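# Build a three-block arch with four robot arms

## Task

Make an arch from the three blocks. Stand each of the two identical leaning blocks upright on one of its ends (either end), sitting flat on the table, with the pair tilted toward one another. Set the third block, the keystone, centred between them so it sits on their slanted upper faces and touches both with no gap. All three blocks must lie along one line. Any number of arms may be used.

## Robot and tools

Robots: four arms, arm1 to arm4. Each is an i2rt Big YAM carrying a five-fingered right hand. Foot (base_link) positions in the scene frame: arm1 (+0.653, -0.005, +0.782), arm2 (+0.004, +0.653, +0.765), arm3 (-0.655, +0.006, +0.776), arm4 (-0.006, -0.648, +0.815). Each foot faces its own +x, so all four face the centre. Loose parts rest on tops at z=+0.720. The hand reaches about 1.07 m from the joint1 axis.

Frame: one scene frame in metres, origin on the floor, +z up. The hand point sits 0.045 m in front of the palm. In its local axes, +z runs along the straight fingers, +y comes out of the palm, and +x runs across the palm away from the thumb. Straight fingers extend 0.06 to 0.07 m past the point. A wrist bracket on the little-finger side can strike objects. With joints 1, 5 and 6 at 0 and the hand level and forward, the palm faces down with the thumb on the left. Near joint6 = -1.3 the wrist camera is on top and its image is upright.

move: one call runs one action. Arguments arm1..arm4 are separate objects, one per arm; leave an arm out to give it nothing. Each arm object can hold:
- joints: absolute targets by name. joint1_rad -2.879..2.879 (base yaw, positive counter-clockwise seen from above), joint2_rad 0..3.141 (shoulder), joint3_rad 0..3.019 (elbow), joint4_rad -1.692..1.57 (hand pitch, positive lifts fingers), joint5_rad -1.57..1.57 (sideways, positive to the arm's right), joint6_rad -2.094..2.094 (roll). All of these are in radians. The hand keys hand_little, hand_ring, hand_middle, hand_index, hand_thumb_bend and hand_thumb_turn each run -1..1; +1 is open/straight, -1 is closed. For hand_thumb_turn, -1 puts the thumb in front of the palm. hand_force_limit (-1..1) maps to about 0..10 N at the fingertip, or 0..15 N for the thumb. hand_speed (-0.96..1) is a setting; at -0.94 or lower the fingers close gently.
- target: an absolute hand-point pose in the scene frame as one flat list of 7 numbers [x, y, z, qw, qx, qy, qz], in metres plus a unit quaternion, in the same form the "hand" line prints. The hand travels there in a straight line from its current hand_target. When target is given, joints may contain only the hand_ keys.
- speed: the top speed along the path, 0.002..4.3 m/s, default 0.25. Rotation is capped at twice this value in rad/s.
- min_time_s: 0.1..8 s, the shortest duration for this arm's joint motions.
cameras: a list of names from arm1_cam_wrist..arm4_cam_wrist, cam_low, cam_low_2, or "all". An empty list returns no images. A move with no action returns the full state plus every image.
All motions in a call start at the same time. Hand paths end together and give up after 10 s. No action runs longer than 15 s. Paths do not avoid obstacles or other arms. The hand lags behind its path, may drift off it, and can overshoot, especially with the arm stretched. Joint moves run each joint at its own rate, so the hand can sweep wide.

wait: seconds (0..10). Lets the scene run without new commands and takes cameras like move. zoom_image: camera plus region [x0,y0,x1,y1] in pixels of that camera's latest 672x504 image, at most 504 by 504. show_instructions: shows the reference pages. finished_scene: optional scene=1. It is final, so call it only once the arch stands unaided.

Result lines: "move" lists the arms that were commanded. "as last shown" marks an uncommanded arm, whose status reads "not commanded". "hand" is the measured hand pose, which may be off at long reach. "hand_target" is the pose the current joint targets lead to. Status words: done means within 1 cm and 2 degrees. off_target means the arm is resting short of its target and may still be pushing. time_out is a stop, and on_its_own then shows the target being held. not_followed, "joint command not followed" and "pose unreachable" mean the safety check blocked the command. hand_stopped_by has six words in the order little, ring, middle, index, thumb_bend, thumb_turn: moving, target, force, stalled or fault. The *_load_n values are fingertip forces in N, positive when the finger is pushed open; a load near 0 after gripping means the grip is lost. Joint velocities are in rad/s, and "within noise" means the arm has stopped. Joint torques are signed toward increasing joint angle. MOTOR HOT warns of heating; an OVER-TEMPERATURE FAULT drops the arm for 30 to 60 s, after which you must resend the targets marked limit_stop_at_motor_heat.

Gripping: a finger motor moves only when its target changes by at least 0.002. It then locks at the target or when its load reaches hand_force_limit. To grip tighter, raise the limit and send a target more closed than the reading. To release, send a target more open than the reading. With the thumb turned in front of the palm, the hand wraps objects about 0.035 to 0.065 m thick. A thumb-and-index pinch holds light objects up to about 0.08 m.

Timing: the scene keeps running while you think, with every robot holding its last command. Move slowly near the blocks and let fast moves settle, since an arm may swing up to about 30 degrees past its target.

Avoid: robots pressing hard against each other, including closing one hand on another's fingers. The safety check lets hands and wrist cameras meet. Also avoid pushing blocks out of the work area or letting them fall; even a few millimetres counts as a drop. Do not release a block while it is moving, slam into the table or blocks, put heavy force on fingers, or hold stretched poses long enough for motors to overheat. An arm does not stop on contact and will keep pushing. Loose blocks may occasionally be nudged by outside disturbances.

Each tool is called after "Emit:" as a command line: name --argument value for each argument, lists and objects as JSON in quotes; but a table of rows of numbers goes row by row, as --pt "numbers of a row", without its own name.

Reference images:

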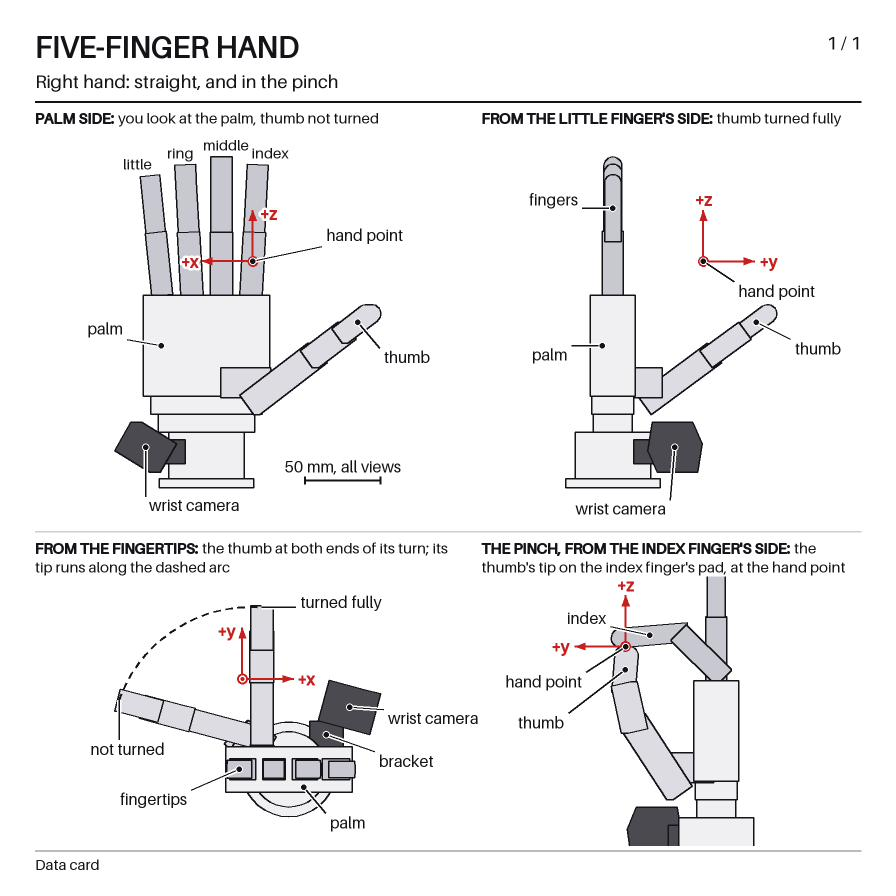

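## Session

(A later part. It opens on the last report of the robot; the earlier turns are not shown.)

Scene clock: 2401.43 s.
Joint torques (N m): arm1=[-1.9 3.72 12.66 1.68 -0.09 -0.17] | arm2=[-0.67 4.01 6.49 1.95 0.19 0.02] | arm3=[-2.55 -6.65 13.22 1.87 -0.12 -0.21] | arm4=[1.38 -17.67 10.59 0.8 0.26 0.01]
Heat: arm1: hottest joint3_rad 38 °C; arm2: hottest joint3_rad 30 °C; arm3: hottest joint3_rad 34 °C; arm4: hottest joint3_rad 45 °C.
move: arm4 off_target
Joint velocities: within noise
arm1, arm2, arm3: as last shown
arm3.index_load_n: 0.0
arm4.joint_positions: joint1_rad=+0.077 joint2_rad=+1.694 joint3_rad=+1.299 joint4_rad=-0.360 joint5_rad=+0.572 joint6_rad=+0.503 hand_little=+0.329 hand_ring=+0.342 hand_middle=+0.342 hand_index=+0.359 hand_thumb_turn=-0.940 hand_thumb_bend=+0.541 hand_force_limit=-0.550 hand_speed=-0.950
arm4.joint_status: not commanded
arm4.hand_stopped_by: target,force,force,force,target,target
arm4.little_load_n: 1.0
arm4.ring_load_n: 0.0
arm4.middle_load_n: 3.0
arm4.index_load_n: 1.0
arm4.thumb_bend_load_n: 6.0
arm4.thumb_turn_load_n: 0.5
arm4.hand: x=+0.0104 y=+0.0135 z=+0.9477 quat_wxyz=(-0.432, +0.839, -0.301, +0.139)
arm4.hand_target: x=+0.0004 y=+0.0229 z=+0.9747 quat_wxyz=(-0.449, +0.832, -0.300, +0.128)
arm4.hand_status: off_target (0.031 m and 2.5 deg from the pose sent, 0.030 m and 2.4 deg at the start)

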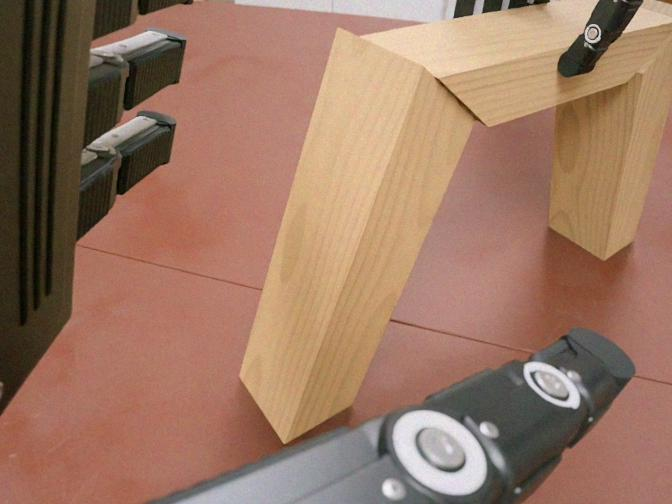

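Emit:
move --arm4 '{"target": [0.0003, 0.0238, 0.9817, -0.449, 0.832, -0.300, 0.128], "speed": 0.02}' --cameras '["arm3_cam_wrist"]'

Emit:
zoom_image --camera "arm3_cam_wrist" --region '[325, 15, 495, 135]'

Scene clock: 2407.30 s.
Joint torques (N m): arm1=[-1.44 3.49 12.62 1.54 -0.12 -0.16] | arm2=[-0.85 4.19 6.42 1.91 0.19 0.02] | arm3=[-2.73 -6.95 13.33 1.72 -0.08 -0.2] | arm4=[1.32 -18.37 11.32 0.79 0.26 0.01]
Heat: arm1: hottest joint3_rad 38 °C; arm2: hottest joint3_rad 30 °C; arm3: hottest joint3_rad 34 °C; arm4: hottest joint3_rad 45 °C.
move: arm4 off_target
Joint velocities: within noise
arm1, arm2, arm3: as last shown
arm3.ring_load_n: -0.5
arm4.joint_positions: joint1_rad=+0.078 joint2_rad=+1.690 joint3_rad=+1.299 joint4_rad=-0.376 joint5_rad=+0.572 joint6_rad=+0.503 hand_little=+0.329 hand_ring=+0.342 hand_middle=+0.342 hand_index=+0.359 hand_thumb_turn=-0.940 hand_thumb_bend=+0.541 hand_force_limit=-0.550 hand_speed=-0.950
arm4.joint_status: not commanded
arm4.hand_stopped_by: target,force,force,force,target,target
arm4.little_load_n: 1.0
arm4.ring_load_n: 0.0
arm4.middle_load_n: 3.0
arm4.index_load_n: 1.0
arm4.thumb_bend_load_n: 6.0
arm4.thumb_turn_load_n: 1.0
arm4.hand: x=+0.0102 y=+0.0100 z=+0.9474 quat_wxyz=(-0.427, +0.842, -0.300, +0.141)
arm4.hand_target: x=+0.0004 y=+0.0225 z=+0.9817 quat_wxyz=(-0.449, +0.832, -0.300, +0.128)
arm4.hand_status: off_target (0.038 m and 3.2 deg from the pose sent, 0.037 m and 2.5 deg at the start)

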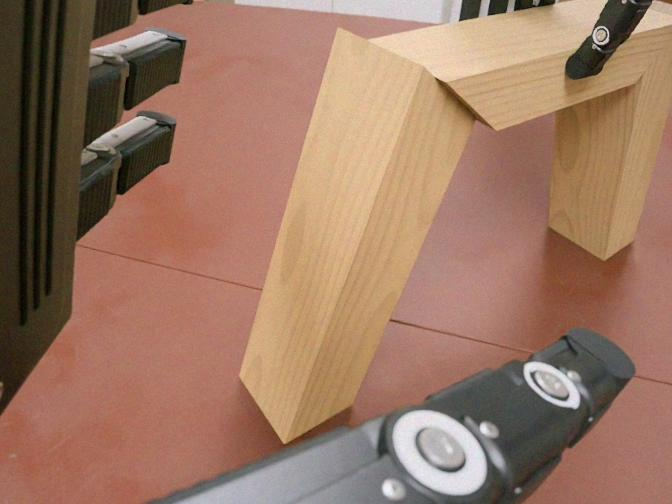

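Scaled by 2.965 from the camera's image (finer frame: 960x720).

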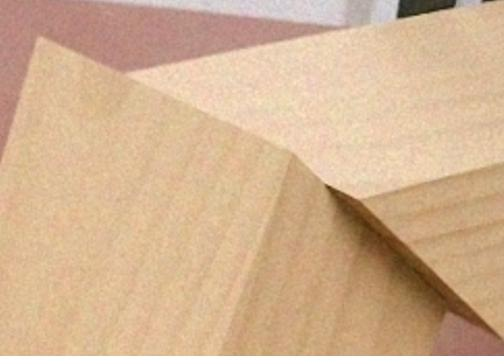

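Emit:
move --arm4 '{"joints": {"joint4_rad": -0.362}, "min_time_s": 1.5}' --cameras '["arm3_cam_wrist"]'

Emit:
zoom_image --camera "arm3_cam_wrist" --region '[325, 15, 495, 135]'

Scene clock: 2422.67 s.
Joint torques (N m): arm1=[-1.67 3.84 12.56 1.51 -0.11 -0.19] | arm2=[-0.67 4.01 6.48 1.89 0.19 0.02] | arm3=[-1.61 -6.89 13.09 1.8 -0.13 -0.24] | arm4=[1.61 -18.37 11.45 1.7 0.26 0.01]
Heat: arm1: hottest joint3_rad 38 °C; arm2: hottest joint3_rad 30 °C; arm3: hottest joint3_rad 34 °C; arm4: hottest joint3_rad 46 °C.
move: arm4 done
Joint velocities: within noise
arm1, arm2, arm3: as last shown
arm1.thumb_turn_load_n: 0.5
arm3.ring_load_n: 0.0
arm4.joint_positions: joint1_rad=+0.078 joint2_rad=+1.690 joint3_rad=+1.299 joint4_rad=-0.376 joint5_rad=+0.572 joint6_rad=+0.503 hand_little=+0.329 hand_ring=+0.342 hand_middle=+0.342 hand_index=+0.359 hand_thumb_turn=-0.940 hand_thumb_bend=+0.541 hand_force_limit=-0.550 hand_speed=-0.950
arm4.joint_status: all done
arm4.hand_stopped_by: target,force,force,force,target,target
arm4.little_load_n: 1.0
arm4.ring_load_n: 0.0
arm4.middle_load_n: 3.0
arm4.index_load_n: 1.0
arm4.thumb_bend_load_n: 6.0
arm4.thumb_turn_load_n: 0.5
arm4.hand: x=+0.0102 y=+0.0101 z=+0.9475 quat_wxyz=(-0.427, +0.841, -0.300, +0.141)
arm4.hand_target: x=+0.0000 y=+0.0277 z=+0.9863 quat_wxyz=(-0.459, +0.826, -0.302, +0.123)
arm4.hand_status: not commanded

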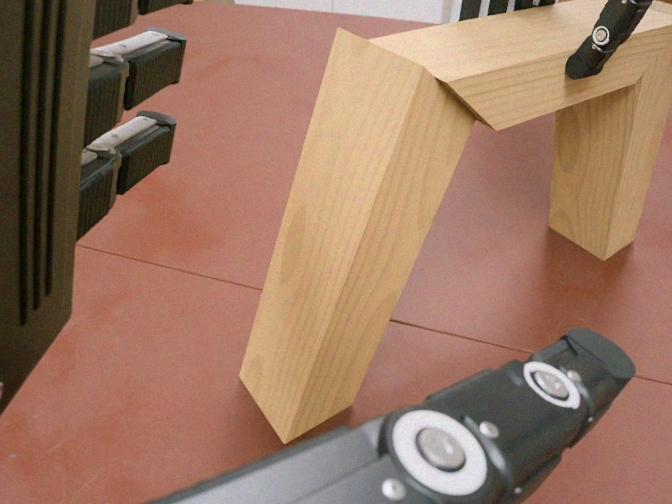

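Scaled by 2.965 from the camera's image (finer frame: 960x720).

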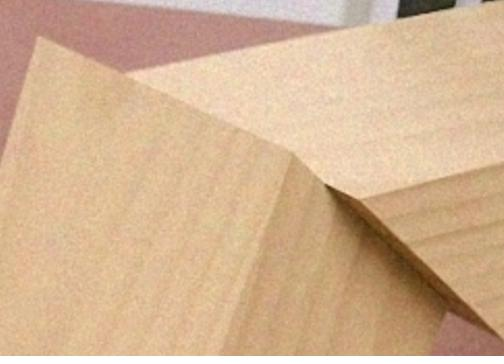

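Emit:
move --arm4 '{"joints": {"joint4_rad": -0.348, "joint2_rad": 1.664}, "min_time_s": 1.5}' --cameras '["arm3_cam_wrist"]'

Emit:
zoom_image --camera "arm3_cam_wrist" --region '[325, 15, 495, 135]'

Scene clock: 2435.77 s.
Joint torques (N m): arm1=[-1.9 3.6 12.56 1.48 -0.14 -0.19] | arm2=[-0.73 3.96 6.46 1.89 0.18 0.02] | arm3=[-2.32 -6.77 13.16 1.76 -0.15 -0.25] | arm4=[1.49 -18.67 11.41 2.11 0.27 0.01]
Heat: arm1: hottest joint3_rad 39 °C; arm2: hottest joint3_rad 30 °C; arm3: hottest joint3_rad 34 °C; arm4: hottest joint3_rad 46 °C.
move: arm4 done
Joint velocities: within noise
arm1, arm2, arm3: as last shown
arm1.thumb_turn_load_n: 0.0
arm4.joint_positions: joint1_rad=+0.078 joint2_rad=+1.690 joint3_rad=+1.299 joint4_rad=-0.371 joint5_rad=+0.572 joint6_rad=+0.503 hand_little=+0.328 hand_ring=+0.342 hand_middle=+0.342 hand_index=+0.359 hand_thumb_turn=-0.940 hand_thumb_bend=+0.541 hand_force_limit=-0.550 hand_speed=-0.950
arm4.joint_status: all done
arm4.hand_stopped_by: target,force,force,force,target,target
arm4.little_load_n: 0.5
arm4.ring_load_n: 0.0
arm4.middle_load_n: 3.0
arm4.index_load_n: 1.0
arm4.thumb_bend_load_n: 6.0
arm4.thumb_turn_load_n: 0.5
arm4.hand: x=+0.0101 y=+0.0111 z=+0.9482 quat_wxyz=(-0.429, +0.841, -0.300, +0.140)
arm4.hand_target: x=-0.0001 y=+0.0303 z=+0.9920 quat_wxyz=(-0.467, +0.822, -0.304, +0.120)
arm4.hand_status: not commanded

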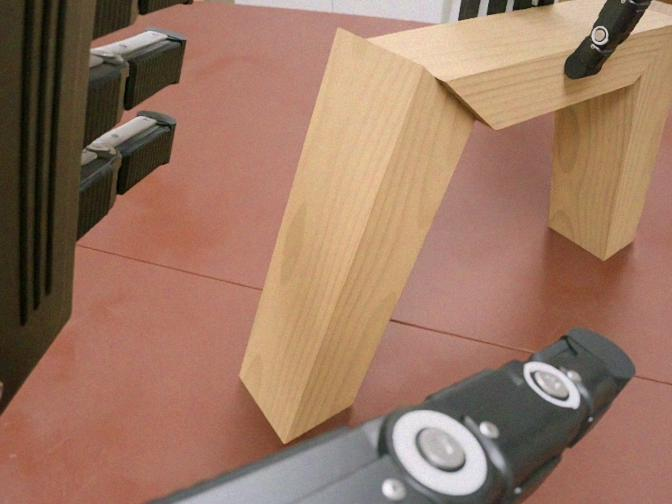

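Scaled by 2.965 from the camera's image (finer frame: 960x720).

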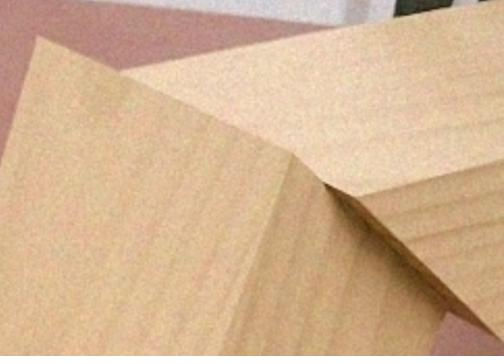

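Emit:
move --arm4 '{"joints": {"joint4_rad": -0.337, "joint2_rad": 1.659}, "min_time_s": 1.5}' --cameras '["arm3_cam_wrist"]'

Emit:
zoom_image --camera "arm3_cam_wrist" --region '[325, 15, 495, 135]'

Scene clock: 2440.67 s.
Joint torques (N m): arm1=[-2.08 3.43 12.62 1.61 -0.07 -0.19] | arm2=[-0.67 4.07 6.48 1.94 0.19 0.03] | arm3=[-2.32 -7.06 13.49 1.87 -0.11 -0.22] | arm4=[1.26 -18.96 11.38 2.02 0.25 0.01]
Heat: arm1: hottest joint3_rad 39 °C; arm2: hottest joint3_rad 30 °C; arm3: hottest joint3_rad 34 °C; arm4: hottest joint3_rad 46 °C.
move: arm4 done
Joint velocities: within noise
arm1, arm2, arm3: as last shown
arm1.thumb_turn_load_n: 0.5
arm3.thumb_turn_load_n: 0.5
arm4.joint_positions: joint1_rad=+0.078 joint2_rad=+1.690 joint3_rad=+1.299 joint4_rad=-0.361 joint5_rad=+0.572 joint6_rad=+0.503 hand_little=+0.328 hand_ring=+0.342 hand_middle=+0.342 hand_index=+0.359 hand_thumb_turn=-0.940 hand_thumb_bend=+0.541 hand_force_limit=-0.550 hand_speed=-0.950
arm4.joint_status: all done
arm4.hand_stopped_by: target,force,force,force,target,target
arm4.little_load_n: 0.5
arm4.ring_load_n: 0.0
arm4.middle_load_n: 3.0
arm4.index_load_n: 1.0
arm4.thumb_bend_load_n: 6.0
arm4.thumb_turn_load_n: 1.0
arm4.hand: x=+0.0100 y=+0.0133 z=+0.9500 quat_wxyz=(-0.433, +0.838, -0.301, +0.138)
arm4.hand_target: x=-0.0002 y=+0.0322 z=+0.9974 quat_wxyz=(-0.473, +0.818, -0.305, +0.117)
arm4.hand_status: not commanded

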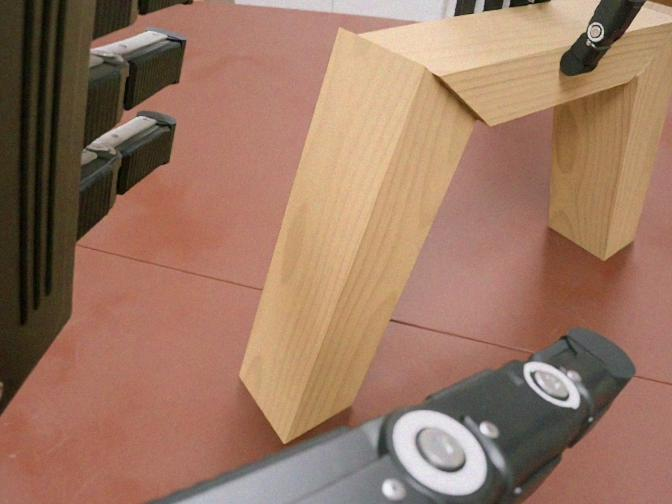

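Scaled by 2.965 from the camera's image (finer frame: 960x720).

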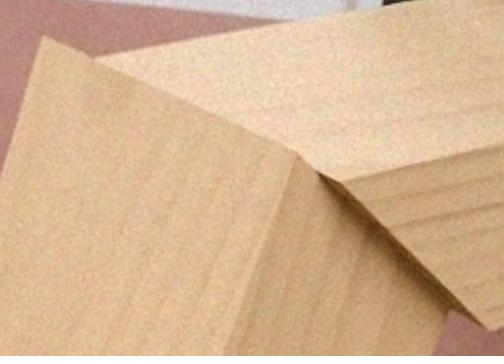

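Emit:
move --arm4 '{"joints": {"joint4_rad": -0.331, "joint2_rad": 1.655}, "min_time_s": 1.5}' --cameras '["arm3_cam_wrist", "arm1_cam_wrist", "cam_low_2"]'

Emit:
zoom_image --camera "arm3_cam_wrist" --region '[325, 15, 495, 135]'

Emit:
zoom_image --camera "arm1_cam_wrist" --region '[335, 0, 505, 110]'

Emit:
zoom_image --camera "cam_low_2" --region '[290, 205, 420, 302]'

Scene clock: 2448.20 s.
Joint torques (N m): arm1=[-1.67 4.19 12.48 1.46 -0.1 -0.2] | arm2=[-0.85 4.13 6.49 1.91 0.18 0.02] | arm3=[-2.02 -7.24 13.3 1.95 -0.11 -0.19] | arm4=[1.32 -19.55 11.4 2.13 0.24 0]
Heat: arm1: hottest joint3_rad 39 °C; arm2: hottest joint3_rad 30 °C; arm3: hottest joint3_rad 34 °C; arm4: hottest joint3_rad 46 °C.
move: arm4 done
Joint velocities: within noise
arm1, arm3: as last shown
arm2.joint_positions: joint1_rad=-0.035 joint2_rad=+0.598 joint3_rad=+1.402 joint4_rad=-1.432 joint5_rad=+0.144 joint6_rad=-0.899 hand_little=+1.000 hand_ring=+1.000 hand_middle=+1.000 hand_index=+1.000 hand_thumb_turn=+1.000 hand_thumb_bend=+1.000 hand_force_limit=+0.000 hand_speed=-0.800
arm2.joint_status: not commanded
arm2.hand_stopped_by: target,target,target,target,target,target
arm2.little_load_n: 0.0
arm2.ring_load_n: 0.0
arm2.middle_load_n: 0.0
arm2.index_load_n: 0.0
arm2.thumb_bend_load_n: 0.0
arm2.thumb_turn_load_n: 0.0
arm2.hand: x=-0.0600 y=+0.4722 z=+1.2376 quat_wxyz=(+0.270, +0.333, -0.823, +0.374)
arm2.hand_target: x=-0.0599 y=+0.4721 z=+1.2467 quat_wxyz=(+0.274, +0.330, -0.818, +0.383)
arm2.hand_status: not commanded
arm3.little_load_n: -0.5
arm4.joint_positions: joint1_rad=+0.078 joint2_rad=+1.690 joint3_rad=+1.299 joint4_rad=-0.355 joint5_rad=+0.572 joint6_rad=+0.503 hand_little=+0.328 hand_ring=+0.342 hand_middle=+0.342 hand_index=+0.359 hand_thumb_turn=-0.940 hand_thumb_bend=+0.541 hand_force_limit=-0.550 hand_speed=-0.950
arm4.joint_status: all done
arm4.hand_stopped_by: target,force,force,force,target,target
arm4.little_load_n: 0.5
arm4.ring_load_n: 0.0
arm4.middle_load_n: 3.0
arm4.index_load_n: 1.0
arm4.thumb_bend_load_n: 6.0
arm4.thumb_turn_load_n: 1.0
arm4.hand: x=+0.0099 y=+0.0146 z=+0.9512 quat_wxyz=(-0.435, +0.837, -0.302, +0.137)
arm4.hand_target: x=-0.0002 y=+0.0331 z=+1.0013 quat_wxyz=(-0.477, +0.816, -0.306, +0.115)
arm4.hand_status: not commanded
pictures: arm1_cam_wrist, arm3_cam_wrist, cam_low_2

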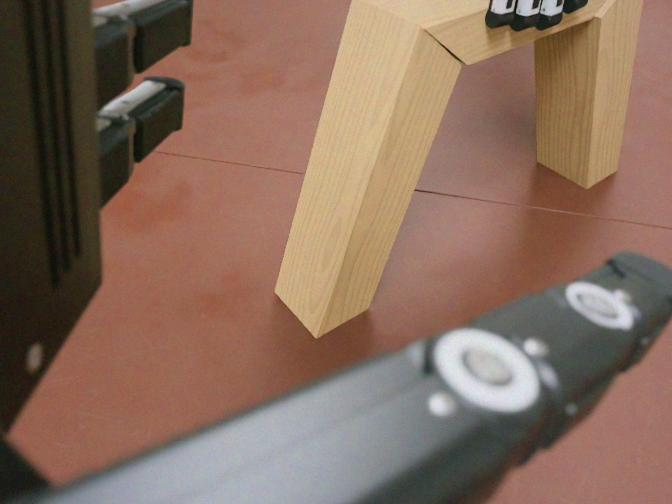

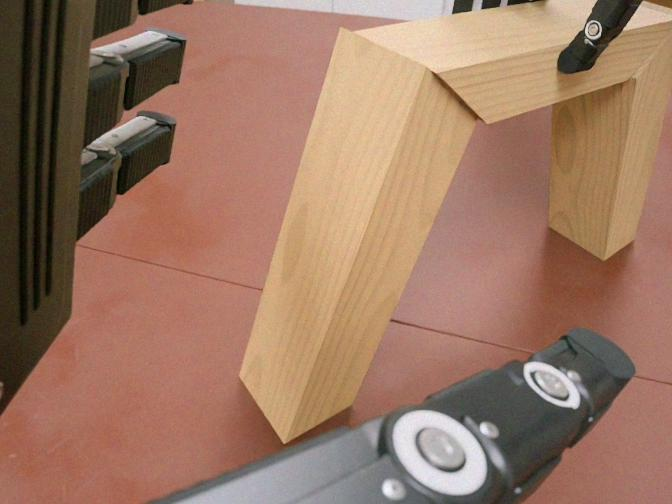

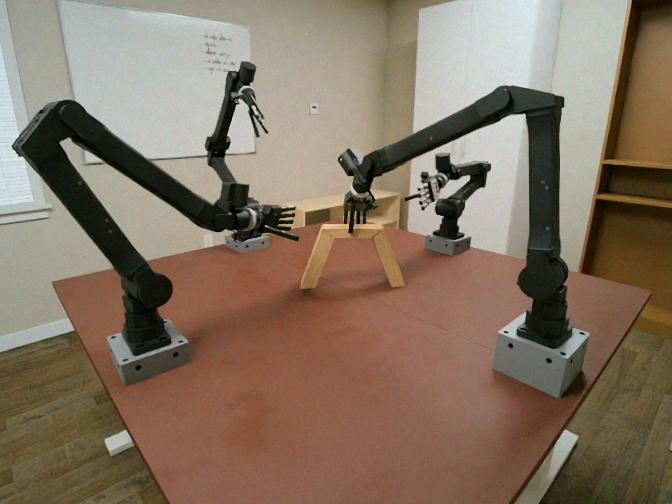

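Scaled by 2.965 from the camera's image (finer frame: 960x720).

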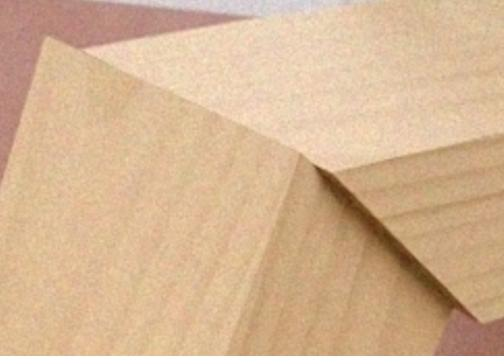

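Scaled by 2.965 from the camera's image (finer frame: 960x720).

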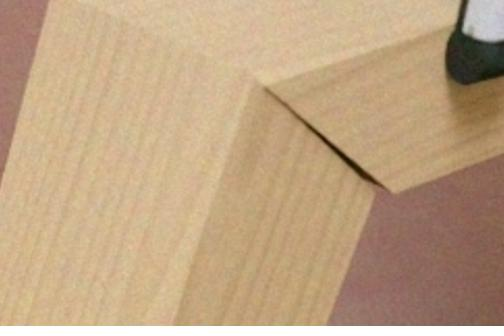

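Scaled by 3.877 from the camera's image (finer frame: 960x720).

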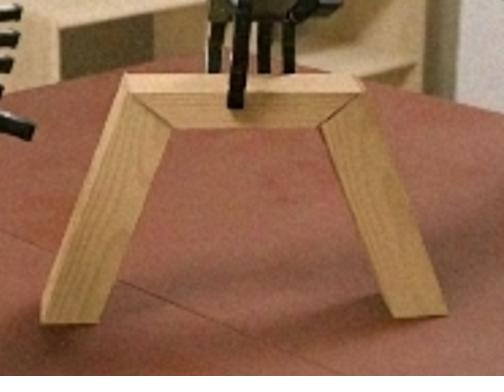

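Emit:
zoom_image --camera "cam_low_2" --region '[318, 215, 346, 241]'

Emit:
zoom_image --camera "cam_low_2" --region '[364, 215, 392, 241]'

Emit:
zoom_image --camera "cam_low_2" --region '[385, 275, 412, 295]'

Emit:
zoom_image --camera "cam_low_2" --region '[296, 276, 323, 296]'

Scaled by 18.000 from the camera's image (finer frame: 960x720).

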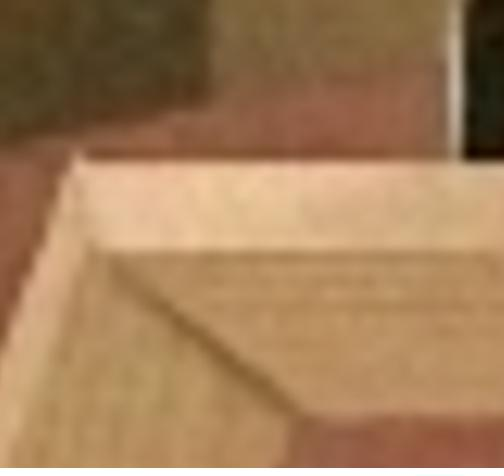

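Scaled by 18.000 from the camera's image (finer frame: 960x720).

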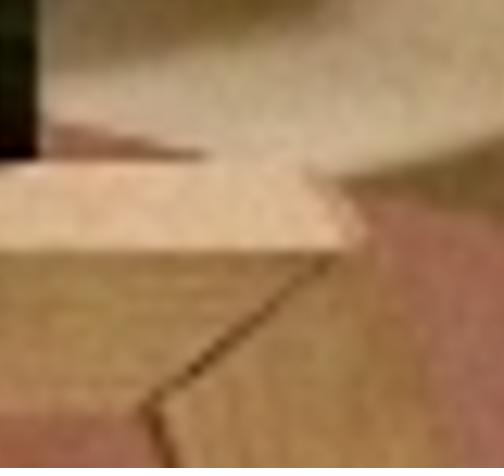

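Scaled by 18.667 from the camera's image (finer frame: 960x720).

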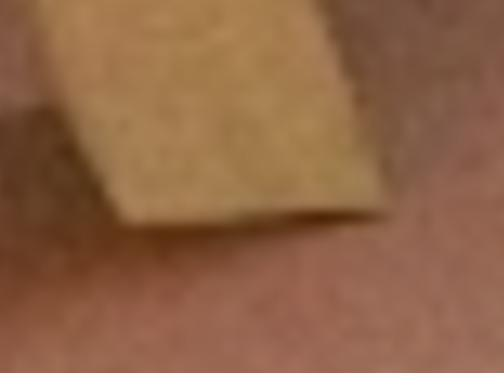

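Scaled by 18.667 from the camera's image (finer frame: 960x720).

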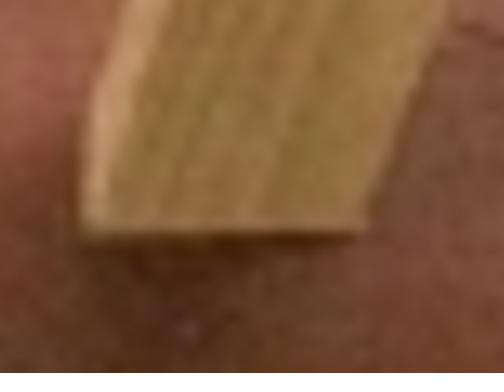

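Emit:
move --arm4 '{"joints": {"hand_thumb_bend": 0.545, "hand_speed": -0.95}}' --cameras '["arm3_cam_wrist", "arm1_cam_wrist", "cam_low_2"]'

Emit:
zoom_image --camera "arm3_cam_wrist" --region '[325, 15, 495, 135]'

Emit:
zoom_image --camera "arm1_cam_wrist" --region '[335, 0, 505, 110]'

Scene clock: 2477.33 s.
Joint torques (N m): arm1=[-1.9 4.01 12.62 1.51 -0.12 -0.15] | arm2=[-0.73 4.01 6.43 1.91 0.18 0.01] | arm3=[-2.32 -7.18 13.33 1.84 -0.1 -0.21] | arm4=[1.2 -19.6 11.44 2.09 0.25 0.01]
Heat: arm1: hottest joint3_rad 39 °C; arm2: hottest joint3_rad 30 °C; arm3: hottest joint3_rad 34 °C; arm4: hottest joint3_rad 47 °C.
move: arm4 done
Joint velocities: within noise
arm1.joint_positions: joint1_rad=+0.176 joint2_rad=+0.226 joint3_rad=+0.234 joint4_rad=-0.203 joint5_rad=-0.116 joint6_rad=-1.369 hand_little=+1.000 hand_ring=+1.000 hand_middle=+1.000 hand_index=+1.000 hand_thumb_turn=-1.000 hand_thumb_bend=+1.000 hand_force_limit=-0.350 hand_speed=-0.850
arm1.joint_status: not commanded
arm1.hand_stopped_by: target,target,target,target,target,target
arm1.little_load_n: -0.5
arm1.ring_load_n: 0.0
arm1.middle_load_n: 0.0
arm1.index_load_n: 0.0
arm1.thumb_bend_load_n: 0.0
arm1.thumb_turn_load_n: 0.5
arm1.hand: x=+0.3420 y=-0.0228 z=+0.9724 quat_wxyz=(-0.616, -0.019, +0.772, -0.156)
arm1.hand_target: x=+0.3402 y=-0.0201 z=+0.9997 quat_wxyz=(-0.633, -0.021, +0.759, -0.153)
arm1.hand_status: not commanded
arm2: as last shown
arm3.joint_positions: joint1_rad=+0.175 joint2_rad=+1.128 joint3_rad=+0.424 joint4_rad=+0.511 joint5_rad=-0.158 joint6_rad=-1.302 hand_little=+1.000 hand_ring=+1.000 hand_middle=+1.000 hand_index=+1.000 hand_thumb_turn=-1.000 hand_thumb_bend=+1.000 hand_force_limit=-0.350 hand_speed=-0.850
arm3.joint_status: not commanded
arm3.hand_stopped_by: target,target,target,target,target,target
arm3.little_load_n: 0.0
arm3.ring_load_n: 0.0
arm3.middle_load_n: 0.0
arm3.index_load_n: 0.0
arm3.thumb_bend_load_n: 0.0
arm3.thumb_turn_load_n: 0.0
arm3.hand: x=-0.1854 y=+0.0472 z=+0.9344 quat_wxyz=(-0.186, +0.770, -0.004, +0.610)
arm3.hand_target: x=-0.1690 y=+0.0418 z=+0.9655 quat_wxyz=(-0.180, +0.754, +0.000, +0.632)
arm3.hand_status: not commanded
arm4.joint_positions: joint1_rad=+0.078 joint2_rad=+1.690 joint3_rad=+1.299 joint4_rad=-0.355 joint5_rad=+0.572 joint6_rad=+0.503 hand_little=+0.328 hand_ring=+0.342 hand_middle=+0.342 hand_index=+0.359 hand_thumb_turn=-0.940 hand_thumb_bend=+0.548 hand_force_limit=-0.550 hand_speed=-0.950
arm4.joint_status: all done
arm4.hand_stopped_by: target,force,force,force,force,target
arm4.little_load_n: 0.5
arm4.ring_load_n: 0.0
arm4.middle_load_n: 2.5
arm4.index_load_n: 0.5
arm4.thumb_bend_load_n: 4.5
arm4.thumb_turn_load_n: 1.0
arm4.hand: x=+0.0099 y=+0.0146 z=+0.9512 quat_wxyz=(-0.435, +0.837, -0.302, +0.137)
arm4.hand_target: x=-0.0002 y=+0.0331 z=+1.0013 quat_wxyz=(-0.477, +0.816, -0.306, +0.115)
arm4.hand_status: not commanded
pictures: arm1_cam_wrist, arm3_cam_wrist, cam_low_2

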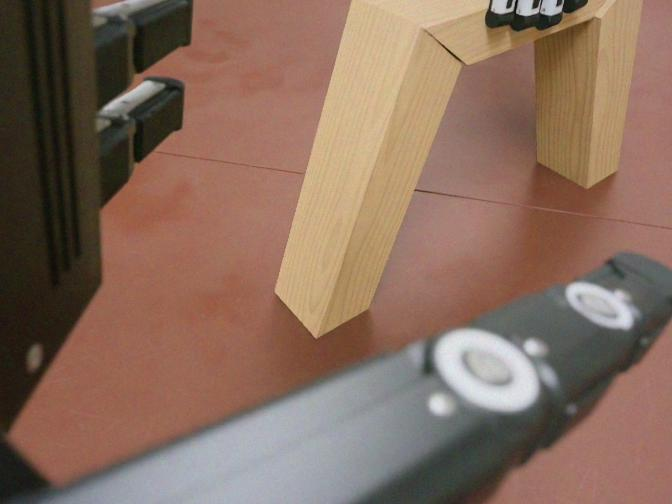

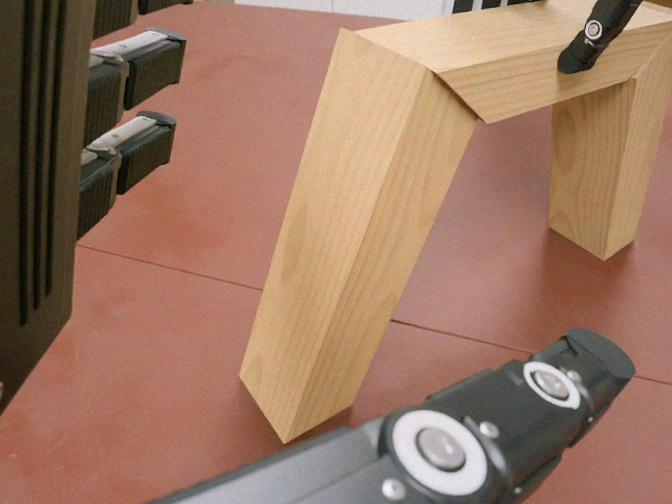

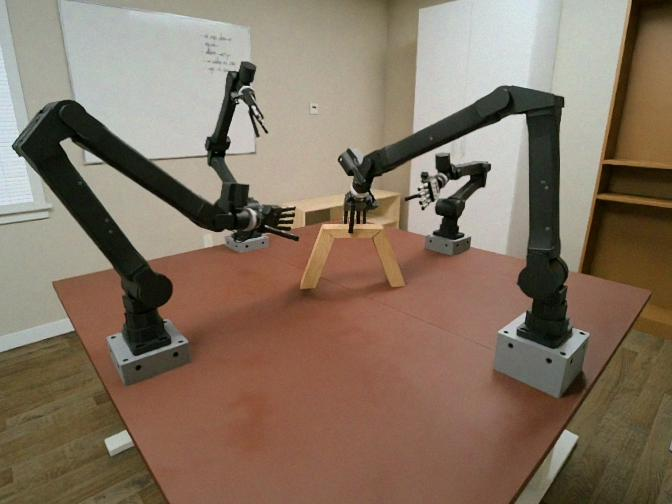

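Scaled by 2.965 from the camera's image (finer frame: 960x720).

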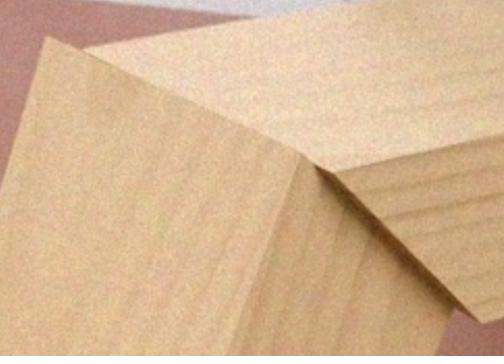

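Scaled by 2.965 from the camera's image (finer frame: 960x720).

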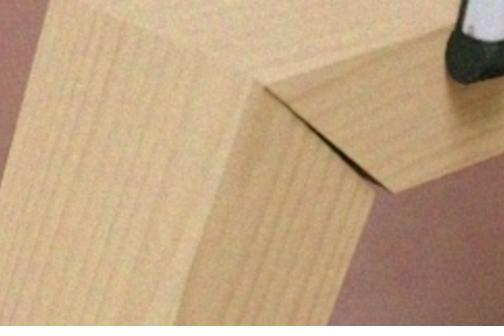

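Emit:
move --arm4 '{"joints": {"hand_thumb_bend": 0.551, "hand_force_limit": -0.5, "hand_speed": -0.95}}' --cameras '["arm3_cam_wrist", "arm1_cam_wrist", "cam_low_2"]'

Emit:
zoom_image --camera "arm3_cam_wrist" --region '[325, 15, 495, 135]'

Emit:
zoom_image --camera "arm1_cam_wrist" --region '[335, 0, 505, 110]'

Scene clock: 2484.37 s.
Joint torques (N m): arm1=[-1.61 3.49 12.75 1.39 -0.1 -0.15] | arm2=[-0.79 4.19 6.46 1.92 0.19 0.02] | arm3=[-2.37 -6.77 13.41 1.73 -0.12 -0.19] | arm4=[1.2 -19.14 11.37 2.13 0.26 0.01]
Heat: arm1: hottest joint3_rad 39 °C; arm2: hottest joint3_rad 30 °C; arm3: hottest joint3_rad 34 °C; arm4: hottest joint3_rad 47 °C.
move: arm4 done
Joint velocities: within noise
arm1, arm2, arm3: as last shown
arm1.little_load_n: 0.0
arm1.thumb_turn_load_n: 0.0
arm4.joint_positions: joint1_rad=+0.078 joint2_rad=+1.690 joint3_rad=+1.299 joint4_rad=-0.355 joint5_rad=+0.572 joint6_rad=+0.503 hand_little=+0.328 hand_ring=+0.342 hand_middle=+0.342 hand_index=+0.359 hand_thumb_turn=-0.940 hand_thumb_bend=+0.554 hand_force_limit=-0.500 hand_speed=-0.950
arm4.joint_status: all done
arm4.hand_stopped_by: target,force,force,force,target,target
arm4.little_load_n: 0.5
arm4.ring_load_n: 0.0
arm4.middle_load_n: 2.0
arm4.index_load_n: 0.0
arm4.thumb_bend_load_n: 3.0
arm4.thumb_turn_load_n: 0.0
arm4.hand: x=+0.0099 y=+0.0146 z=+0.9512 quat_wxyz=(-0.435, +0.837, -0.302, +0.137)
arm4.hand_target: x=-0.0002 y=+0.0331 z=+1.0012 quat_wxyz=(-0.477, +0.816, -0.306, +0.115)
arm4.hand_status: not commanded
pictures: arm1_cam_wrist, arm3_cam_wrist, cam_low_2

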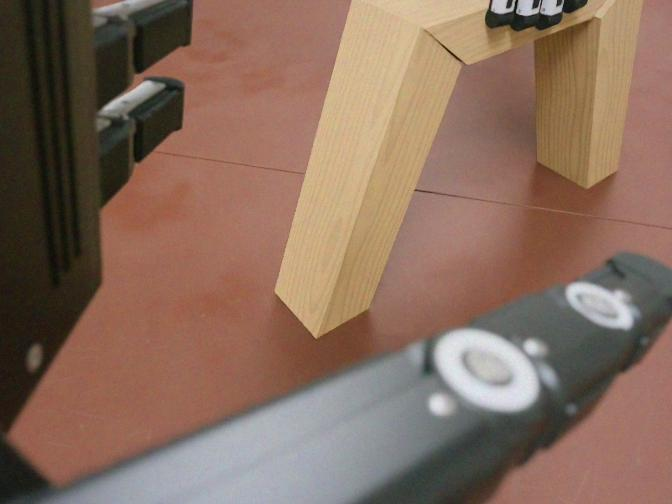

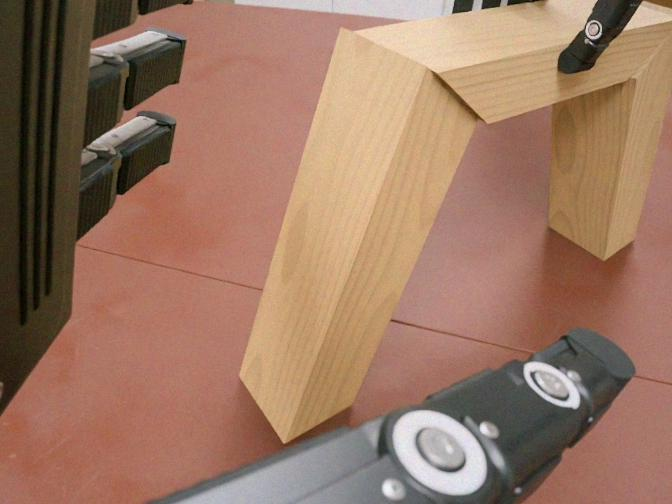

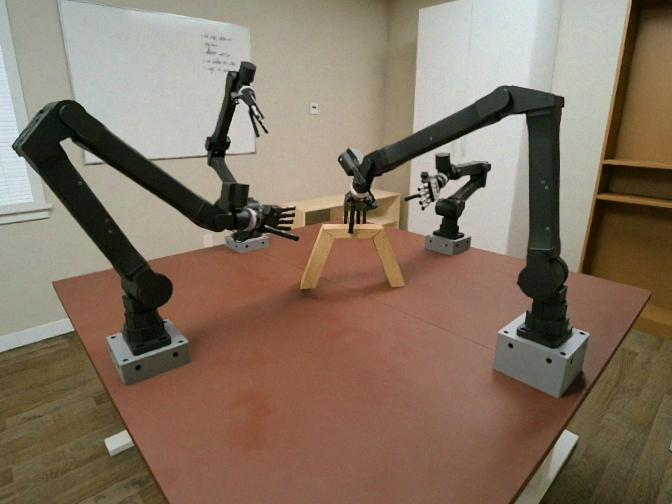

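Scaled by 2.965 from the camera's image (finer frame: 960x720).

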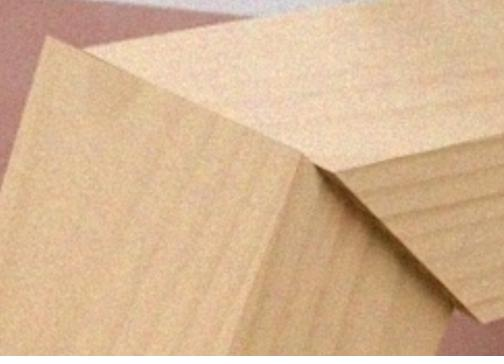

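Scaled by 2.965 from the camera's image (finer frame: 960x720).

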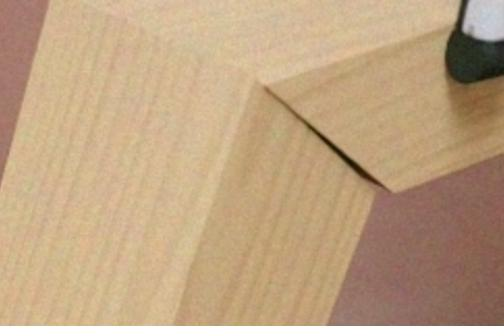

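Emit:
move --arm4 '{"joints": {"hand_thumb_bend": 0.558, "hand_little": 0.333, "hand_middle": 0.346, "hand_force_limit": -0.5, "hand_speed": -0.96}}' --cameras '["arm3_cam_wrist", "arm1_cam_wrist", "cam_low_2"]'

Emit:
zoom_image --camera "arm3_cam_wrist" --region '[325, 15, 495, 135]'

Emit:
zoom_image --camera "arm1_cam_wrist" --region '[335, 0, 505, 110]'

Emit:
zoom_image --camera "cam_low_2" --region '[290, 205, 420, 302]'

Scene clock: 2505.23 s.
Joint torques (N m): arm1=[-1.44 3.72 12.67 1.44 -0.09 -0.18] | arm2=[-0.91 4.07 6.45 1.88 0.17 0.02] | arm3=[-2.67 -6.53 13.01 1.88 -0.1 -0.23] | arm4=[1.44 -18.78 11.43 1.95 0.25 0.01]
Heat: arm1: hottest joint3_rad 39 °C; arm2: hottest joint3_rad 30 °C; arm3: hottest joint3_rad 34 °C; arm4: hottest joint3_rad 48 °C.
move: arm4 done
Joint velocities: within noise
arm1, arm2, arm3: as last shown
arm1.thumb_turn_load_n: 0.5
arm2.middle_load_n: -0.5
arm4.joint_positions: joint1_rad=+0.078 joint2_rad=+1.682 joint3_rad=+1.299 joint4_rad=-0.352 joint5_rad=+0.572 joint6_rad=+0.503 hand_little=+0.334 hand_ring=+0.342 hand_middle=+0.346 hand_index=+0.359 hand_thumb_turn=-0.940 hand_thumb_bend=+0.559 hand_force_limit=-0.500 hand_speed=-0.960
arm4.joint_status: all done
arm4.hand_stopped_by: target,force,target,force,target,target
arm4.little_load_n: 0.0
arm4.ring_load_n: 0.5
arm4.middle_load_n: 0.0
arm4.index_load_n: 0.0
arm4.thumb_bend_load_n: 1.0
arm4.thumb_turn_load_n: 0.0
arm4.hand: x=+0.0099 y=+0.0151 z=+0.9568 quat_wxyz=(-0.440, +0.835, -0.303, +0.135)
arm4.hand_target: x=-0.0002 y=+0.0331 z=+1.0012 quat_wxyz=(-0.477, +0.816, -0.306, +0.115)
arm4.hand_status: not commanded
pictures: arm1_cam_wrist, arm3_cam_wrist, cam_low_2

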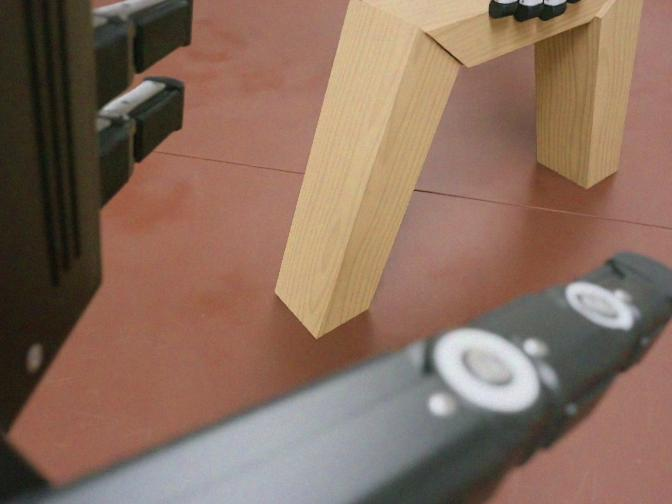

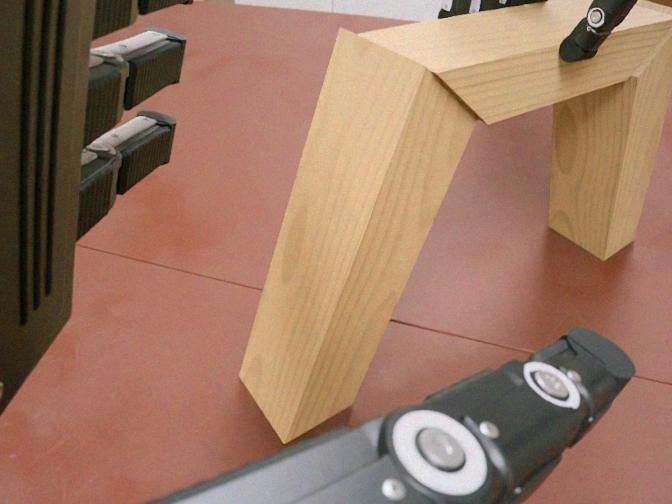

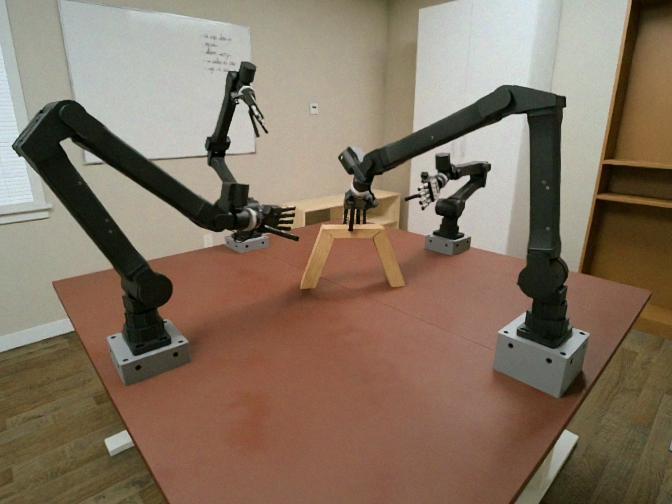

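Scaled by 2.965 from the camera's image (finer frame: 960x720).

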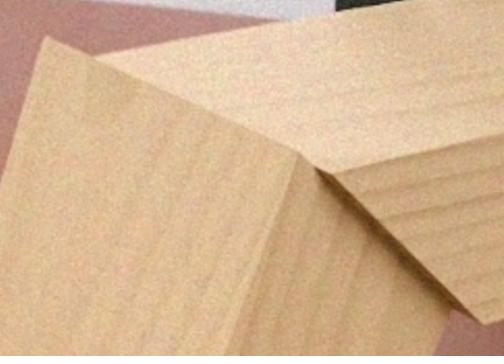

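Scaled by 2.965 from the camera's image (finer frame: 960x720).

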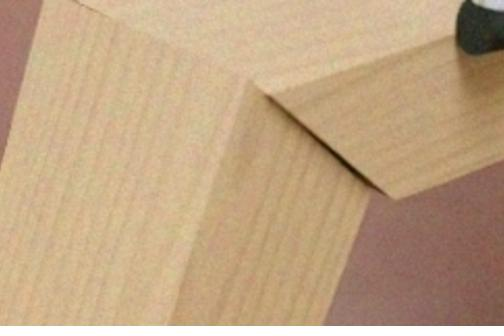

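Scaled by 3.877 from the camera's image (finer frame: 960x720).

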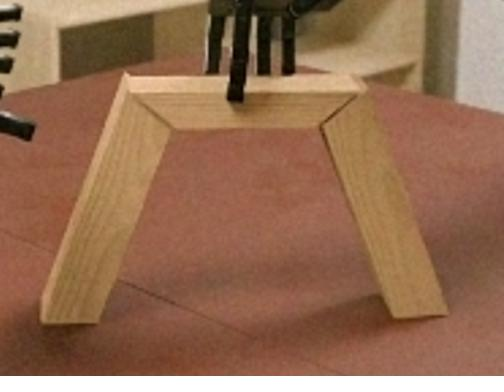

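Emit:
move --arm4 '{"joints": {"hand_thumb_bend": 0.58, "hand_little": 0.40, "hand_ring": 0.40, "hand_middle": 0.40, "hand_index": 0.40, "hand_speed": -0.95}}' --cameras '["arm3_cam_wrist", "arm1_cam_wrist", "cam_low_2"]'

Emit:
zoom_image --camera "arm3_cam_wrist" --region '[325, 15, 495, 135]'

Emit:
zoom_image --camera "arm1_cam_wrist" --region '[335, 0, 505, 110]'

Emit:
zoom_image --camera "cam_low_2" --region '[318, 215, 346, 241]'

Emit:
zoom_image --camera "cam_low_2" --region '[364, 215, 392, 241]'

Scene clock: 2513.27 s.
Joint torques (N m): arm1=[-2.26 3.96 12.72 1.47 -0.1 -0.15] | arm2=[-0.85 4.01 6.5 1.91 0.17 0.01] | arm3=[-1.44 -7.71 13.39 1.81 -0.08 -0.17] | arm4=[1.44 -17.85 11.54 1.87 0.23 0]
Heat: arm1: hottest joint3_rad 39 °C; arm2: hottest joint3_rad 30 °C; arm3: hottest joint3_rad 34 °C; arm4: hottest joint3_rad 48 °C.
move: arm4 done
Joint velocities: within noise
arm1, arm2, arm3: as last shown
arm1.thumb_turn_load_n: 0.0
arm2.middle_load_n: 0.0
arm4.joint_positions: joint1_rad=+0.078 joint2_rad=+1.672 joint3_rad=+1.299 joint4_rad=-0.347 joint5_rad=+0.572 joint6_rad=+0.503 hand_little=+0.400 hand_ring=+0.400 hand_middle=+0.400 hand_index=+0.400 hand_thumb_turn=-0.940 hand_thumb_bend=+0.580 hand_force_limit=-0.500 hand_speed=-0.950
arm4.joint_status: all done
arm4.hand_stopped_by: target,target,target,target,target,target
arm4.little_load_n: 0.0
arm4.ring_load_n: 0.0
arm4.middle_load_n: 0.0
arm4.index_load_n: 0.0
arm4.thumb_bend_load_n: 0.0
arm4.thumb_turn_load_n: 0.0
arm4.hand: x=+0.0100 y=+0.0159 z=+0.9639 quat_wxyz=(-0.446, +0.831, -0.304, +0.132)
arm4.hand_target: x=-0.0003 y=+0.0331 z=+1.0011 quat_wxyz=(-0.477, +0.816, -0.306, +0.115)
arm4.hand_status: not commanded
pictures: arm1_cam_wrist, arm3_cam_wrist, cam_low_2

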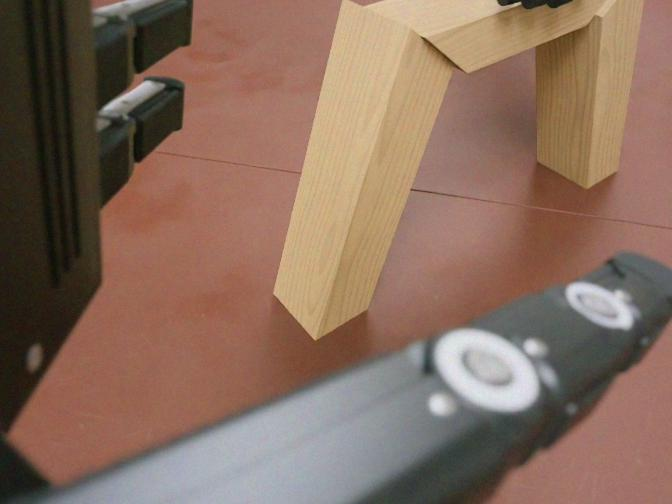

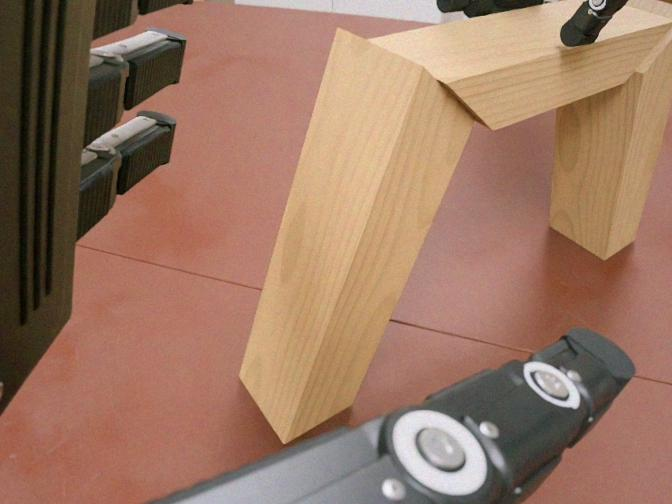

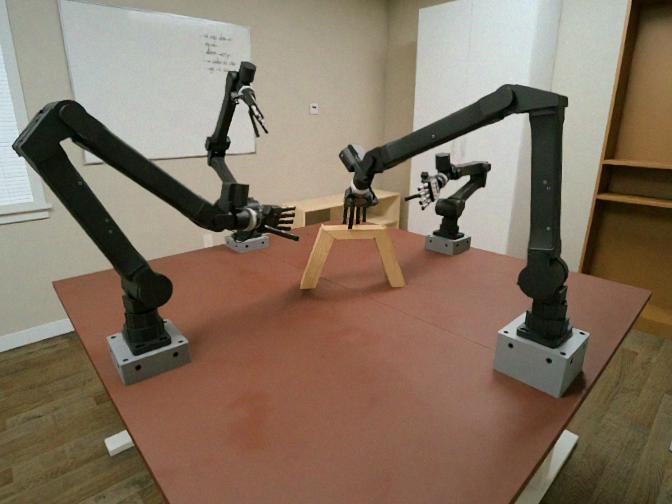

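Scaled by 2.965 from the camera's image (finer frame: 960x720).

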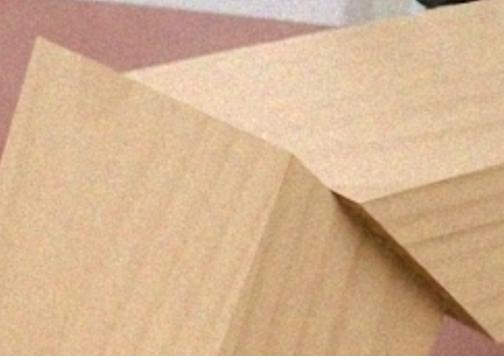

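Scaled by 2.965 from the camera's image (finer frame: 960x720).

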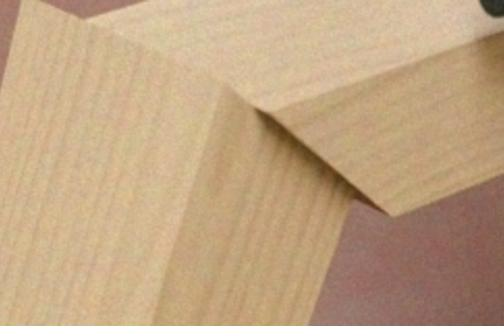

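Scaled by 18.000 from the camera's image (finer frame: 960x720).

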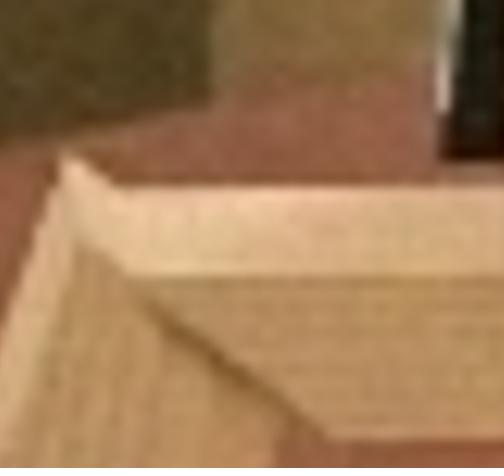

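Scaled by 18.000 from the camera's image (finer frame: 960x720).

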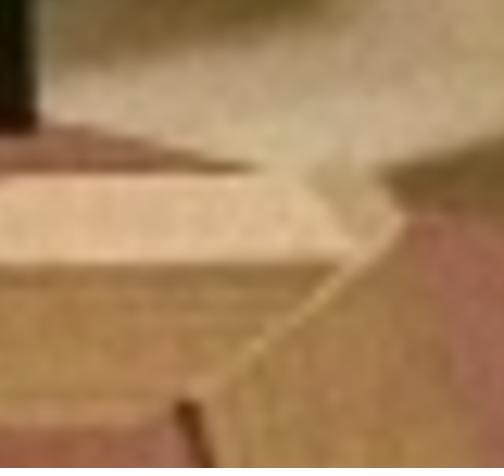

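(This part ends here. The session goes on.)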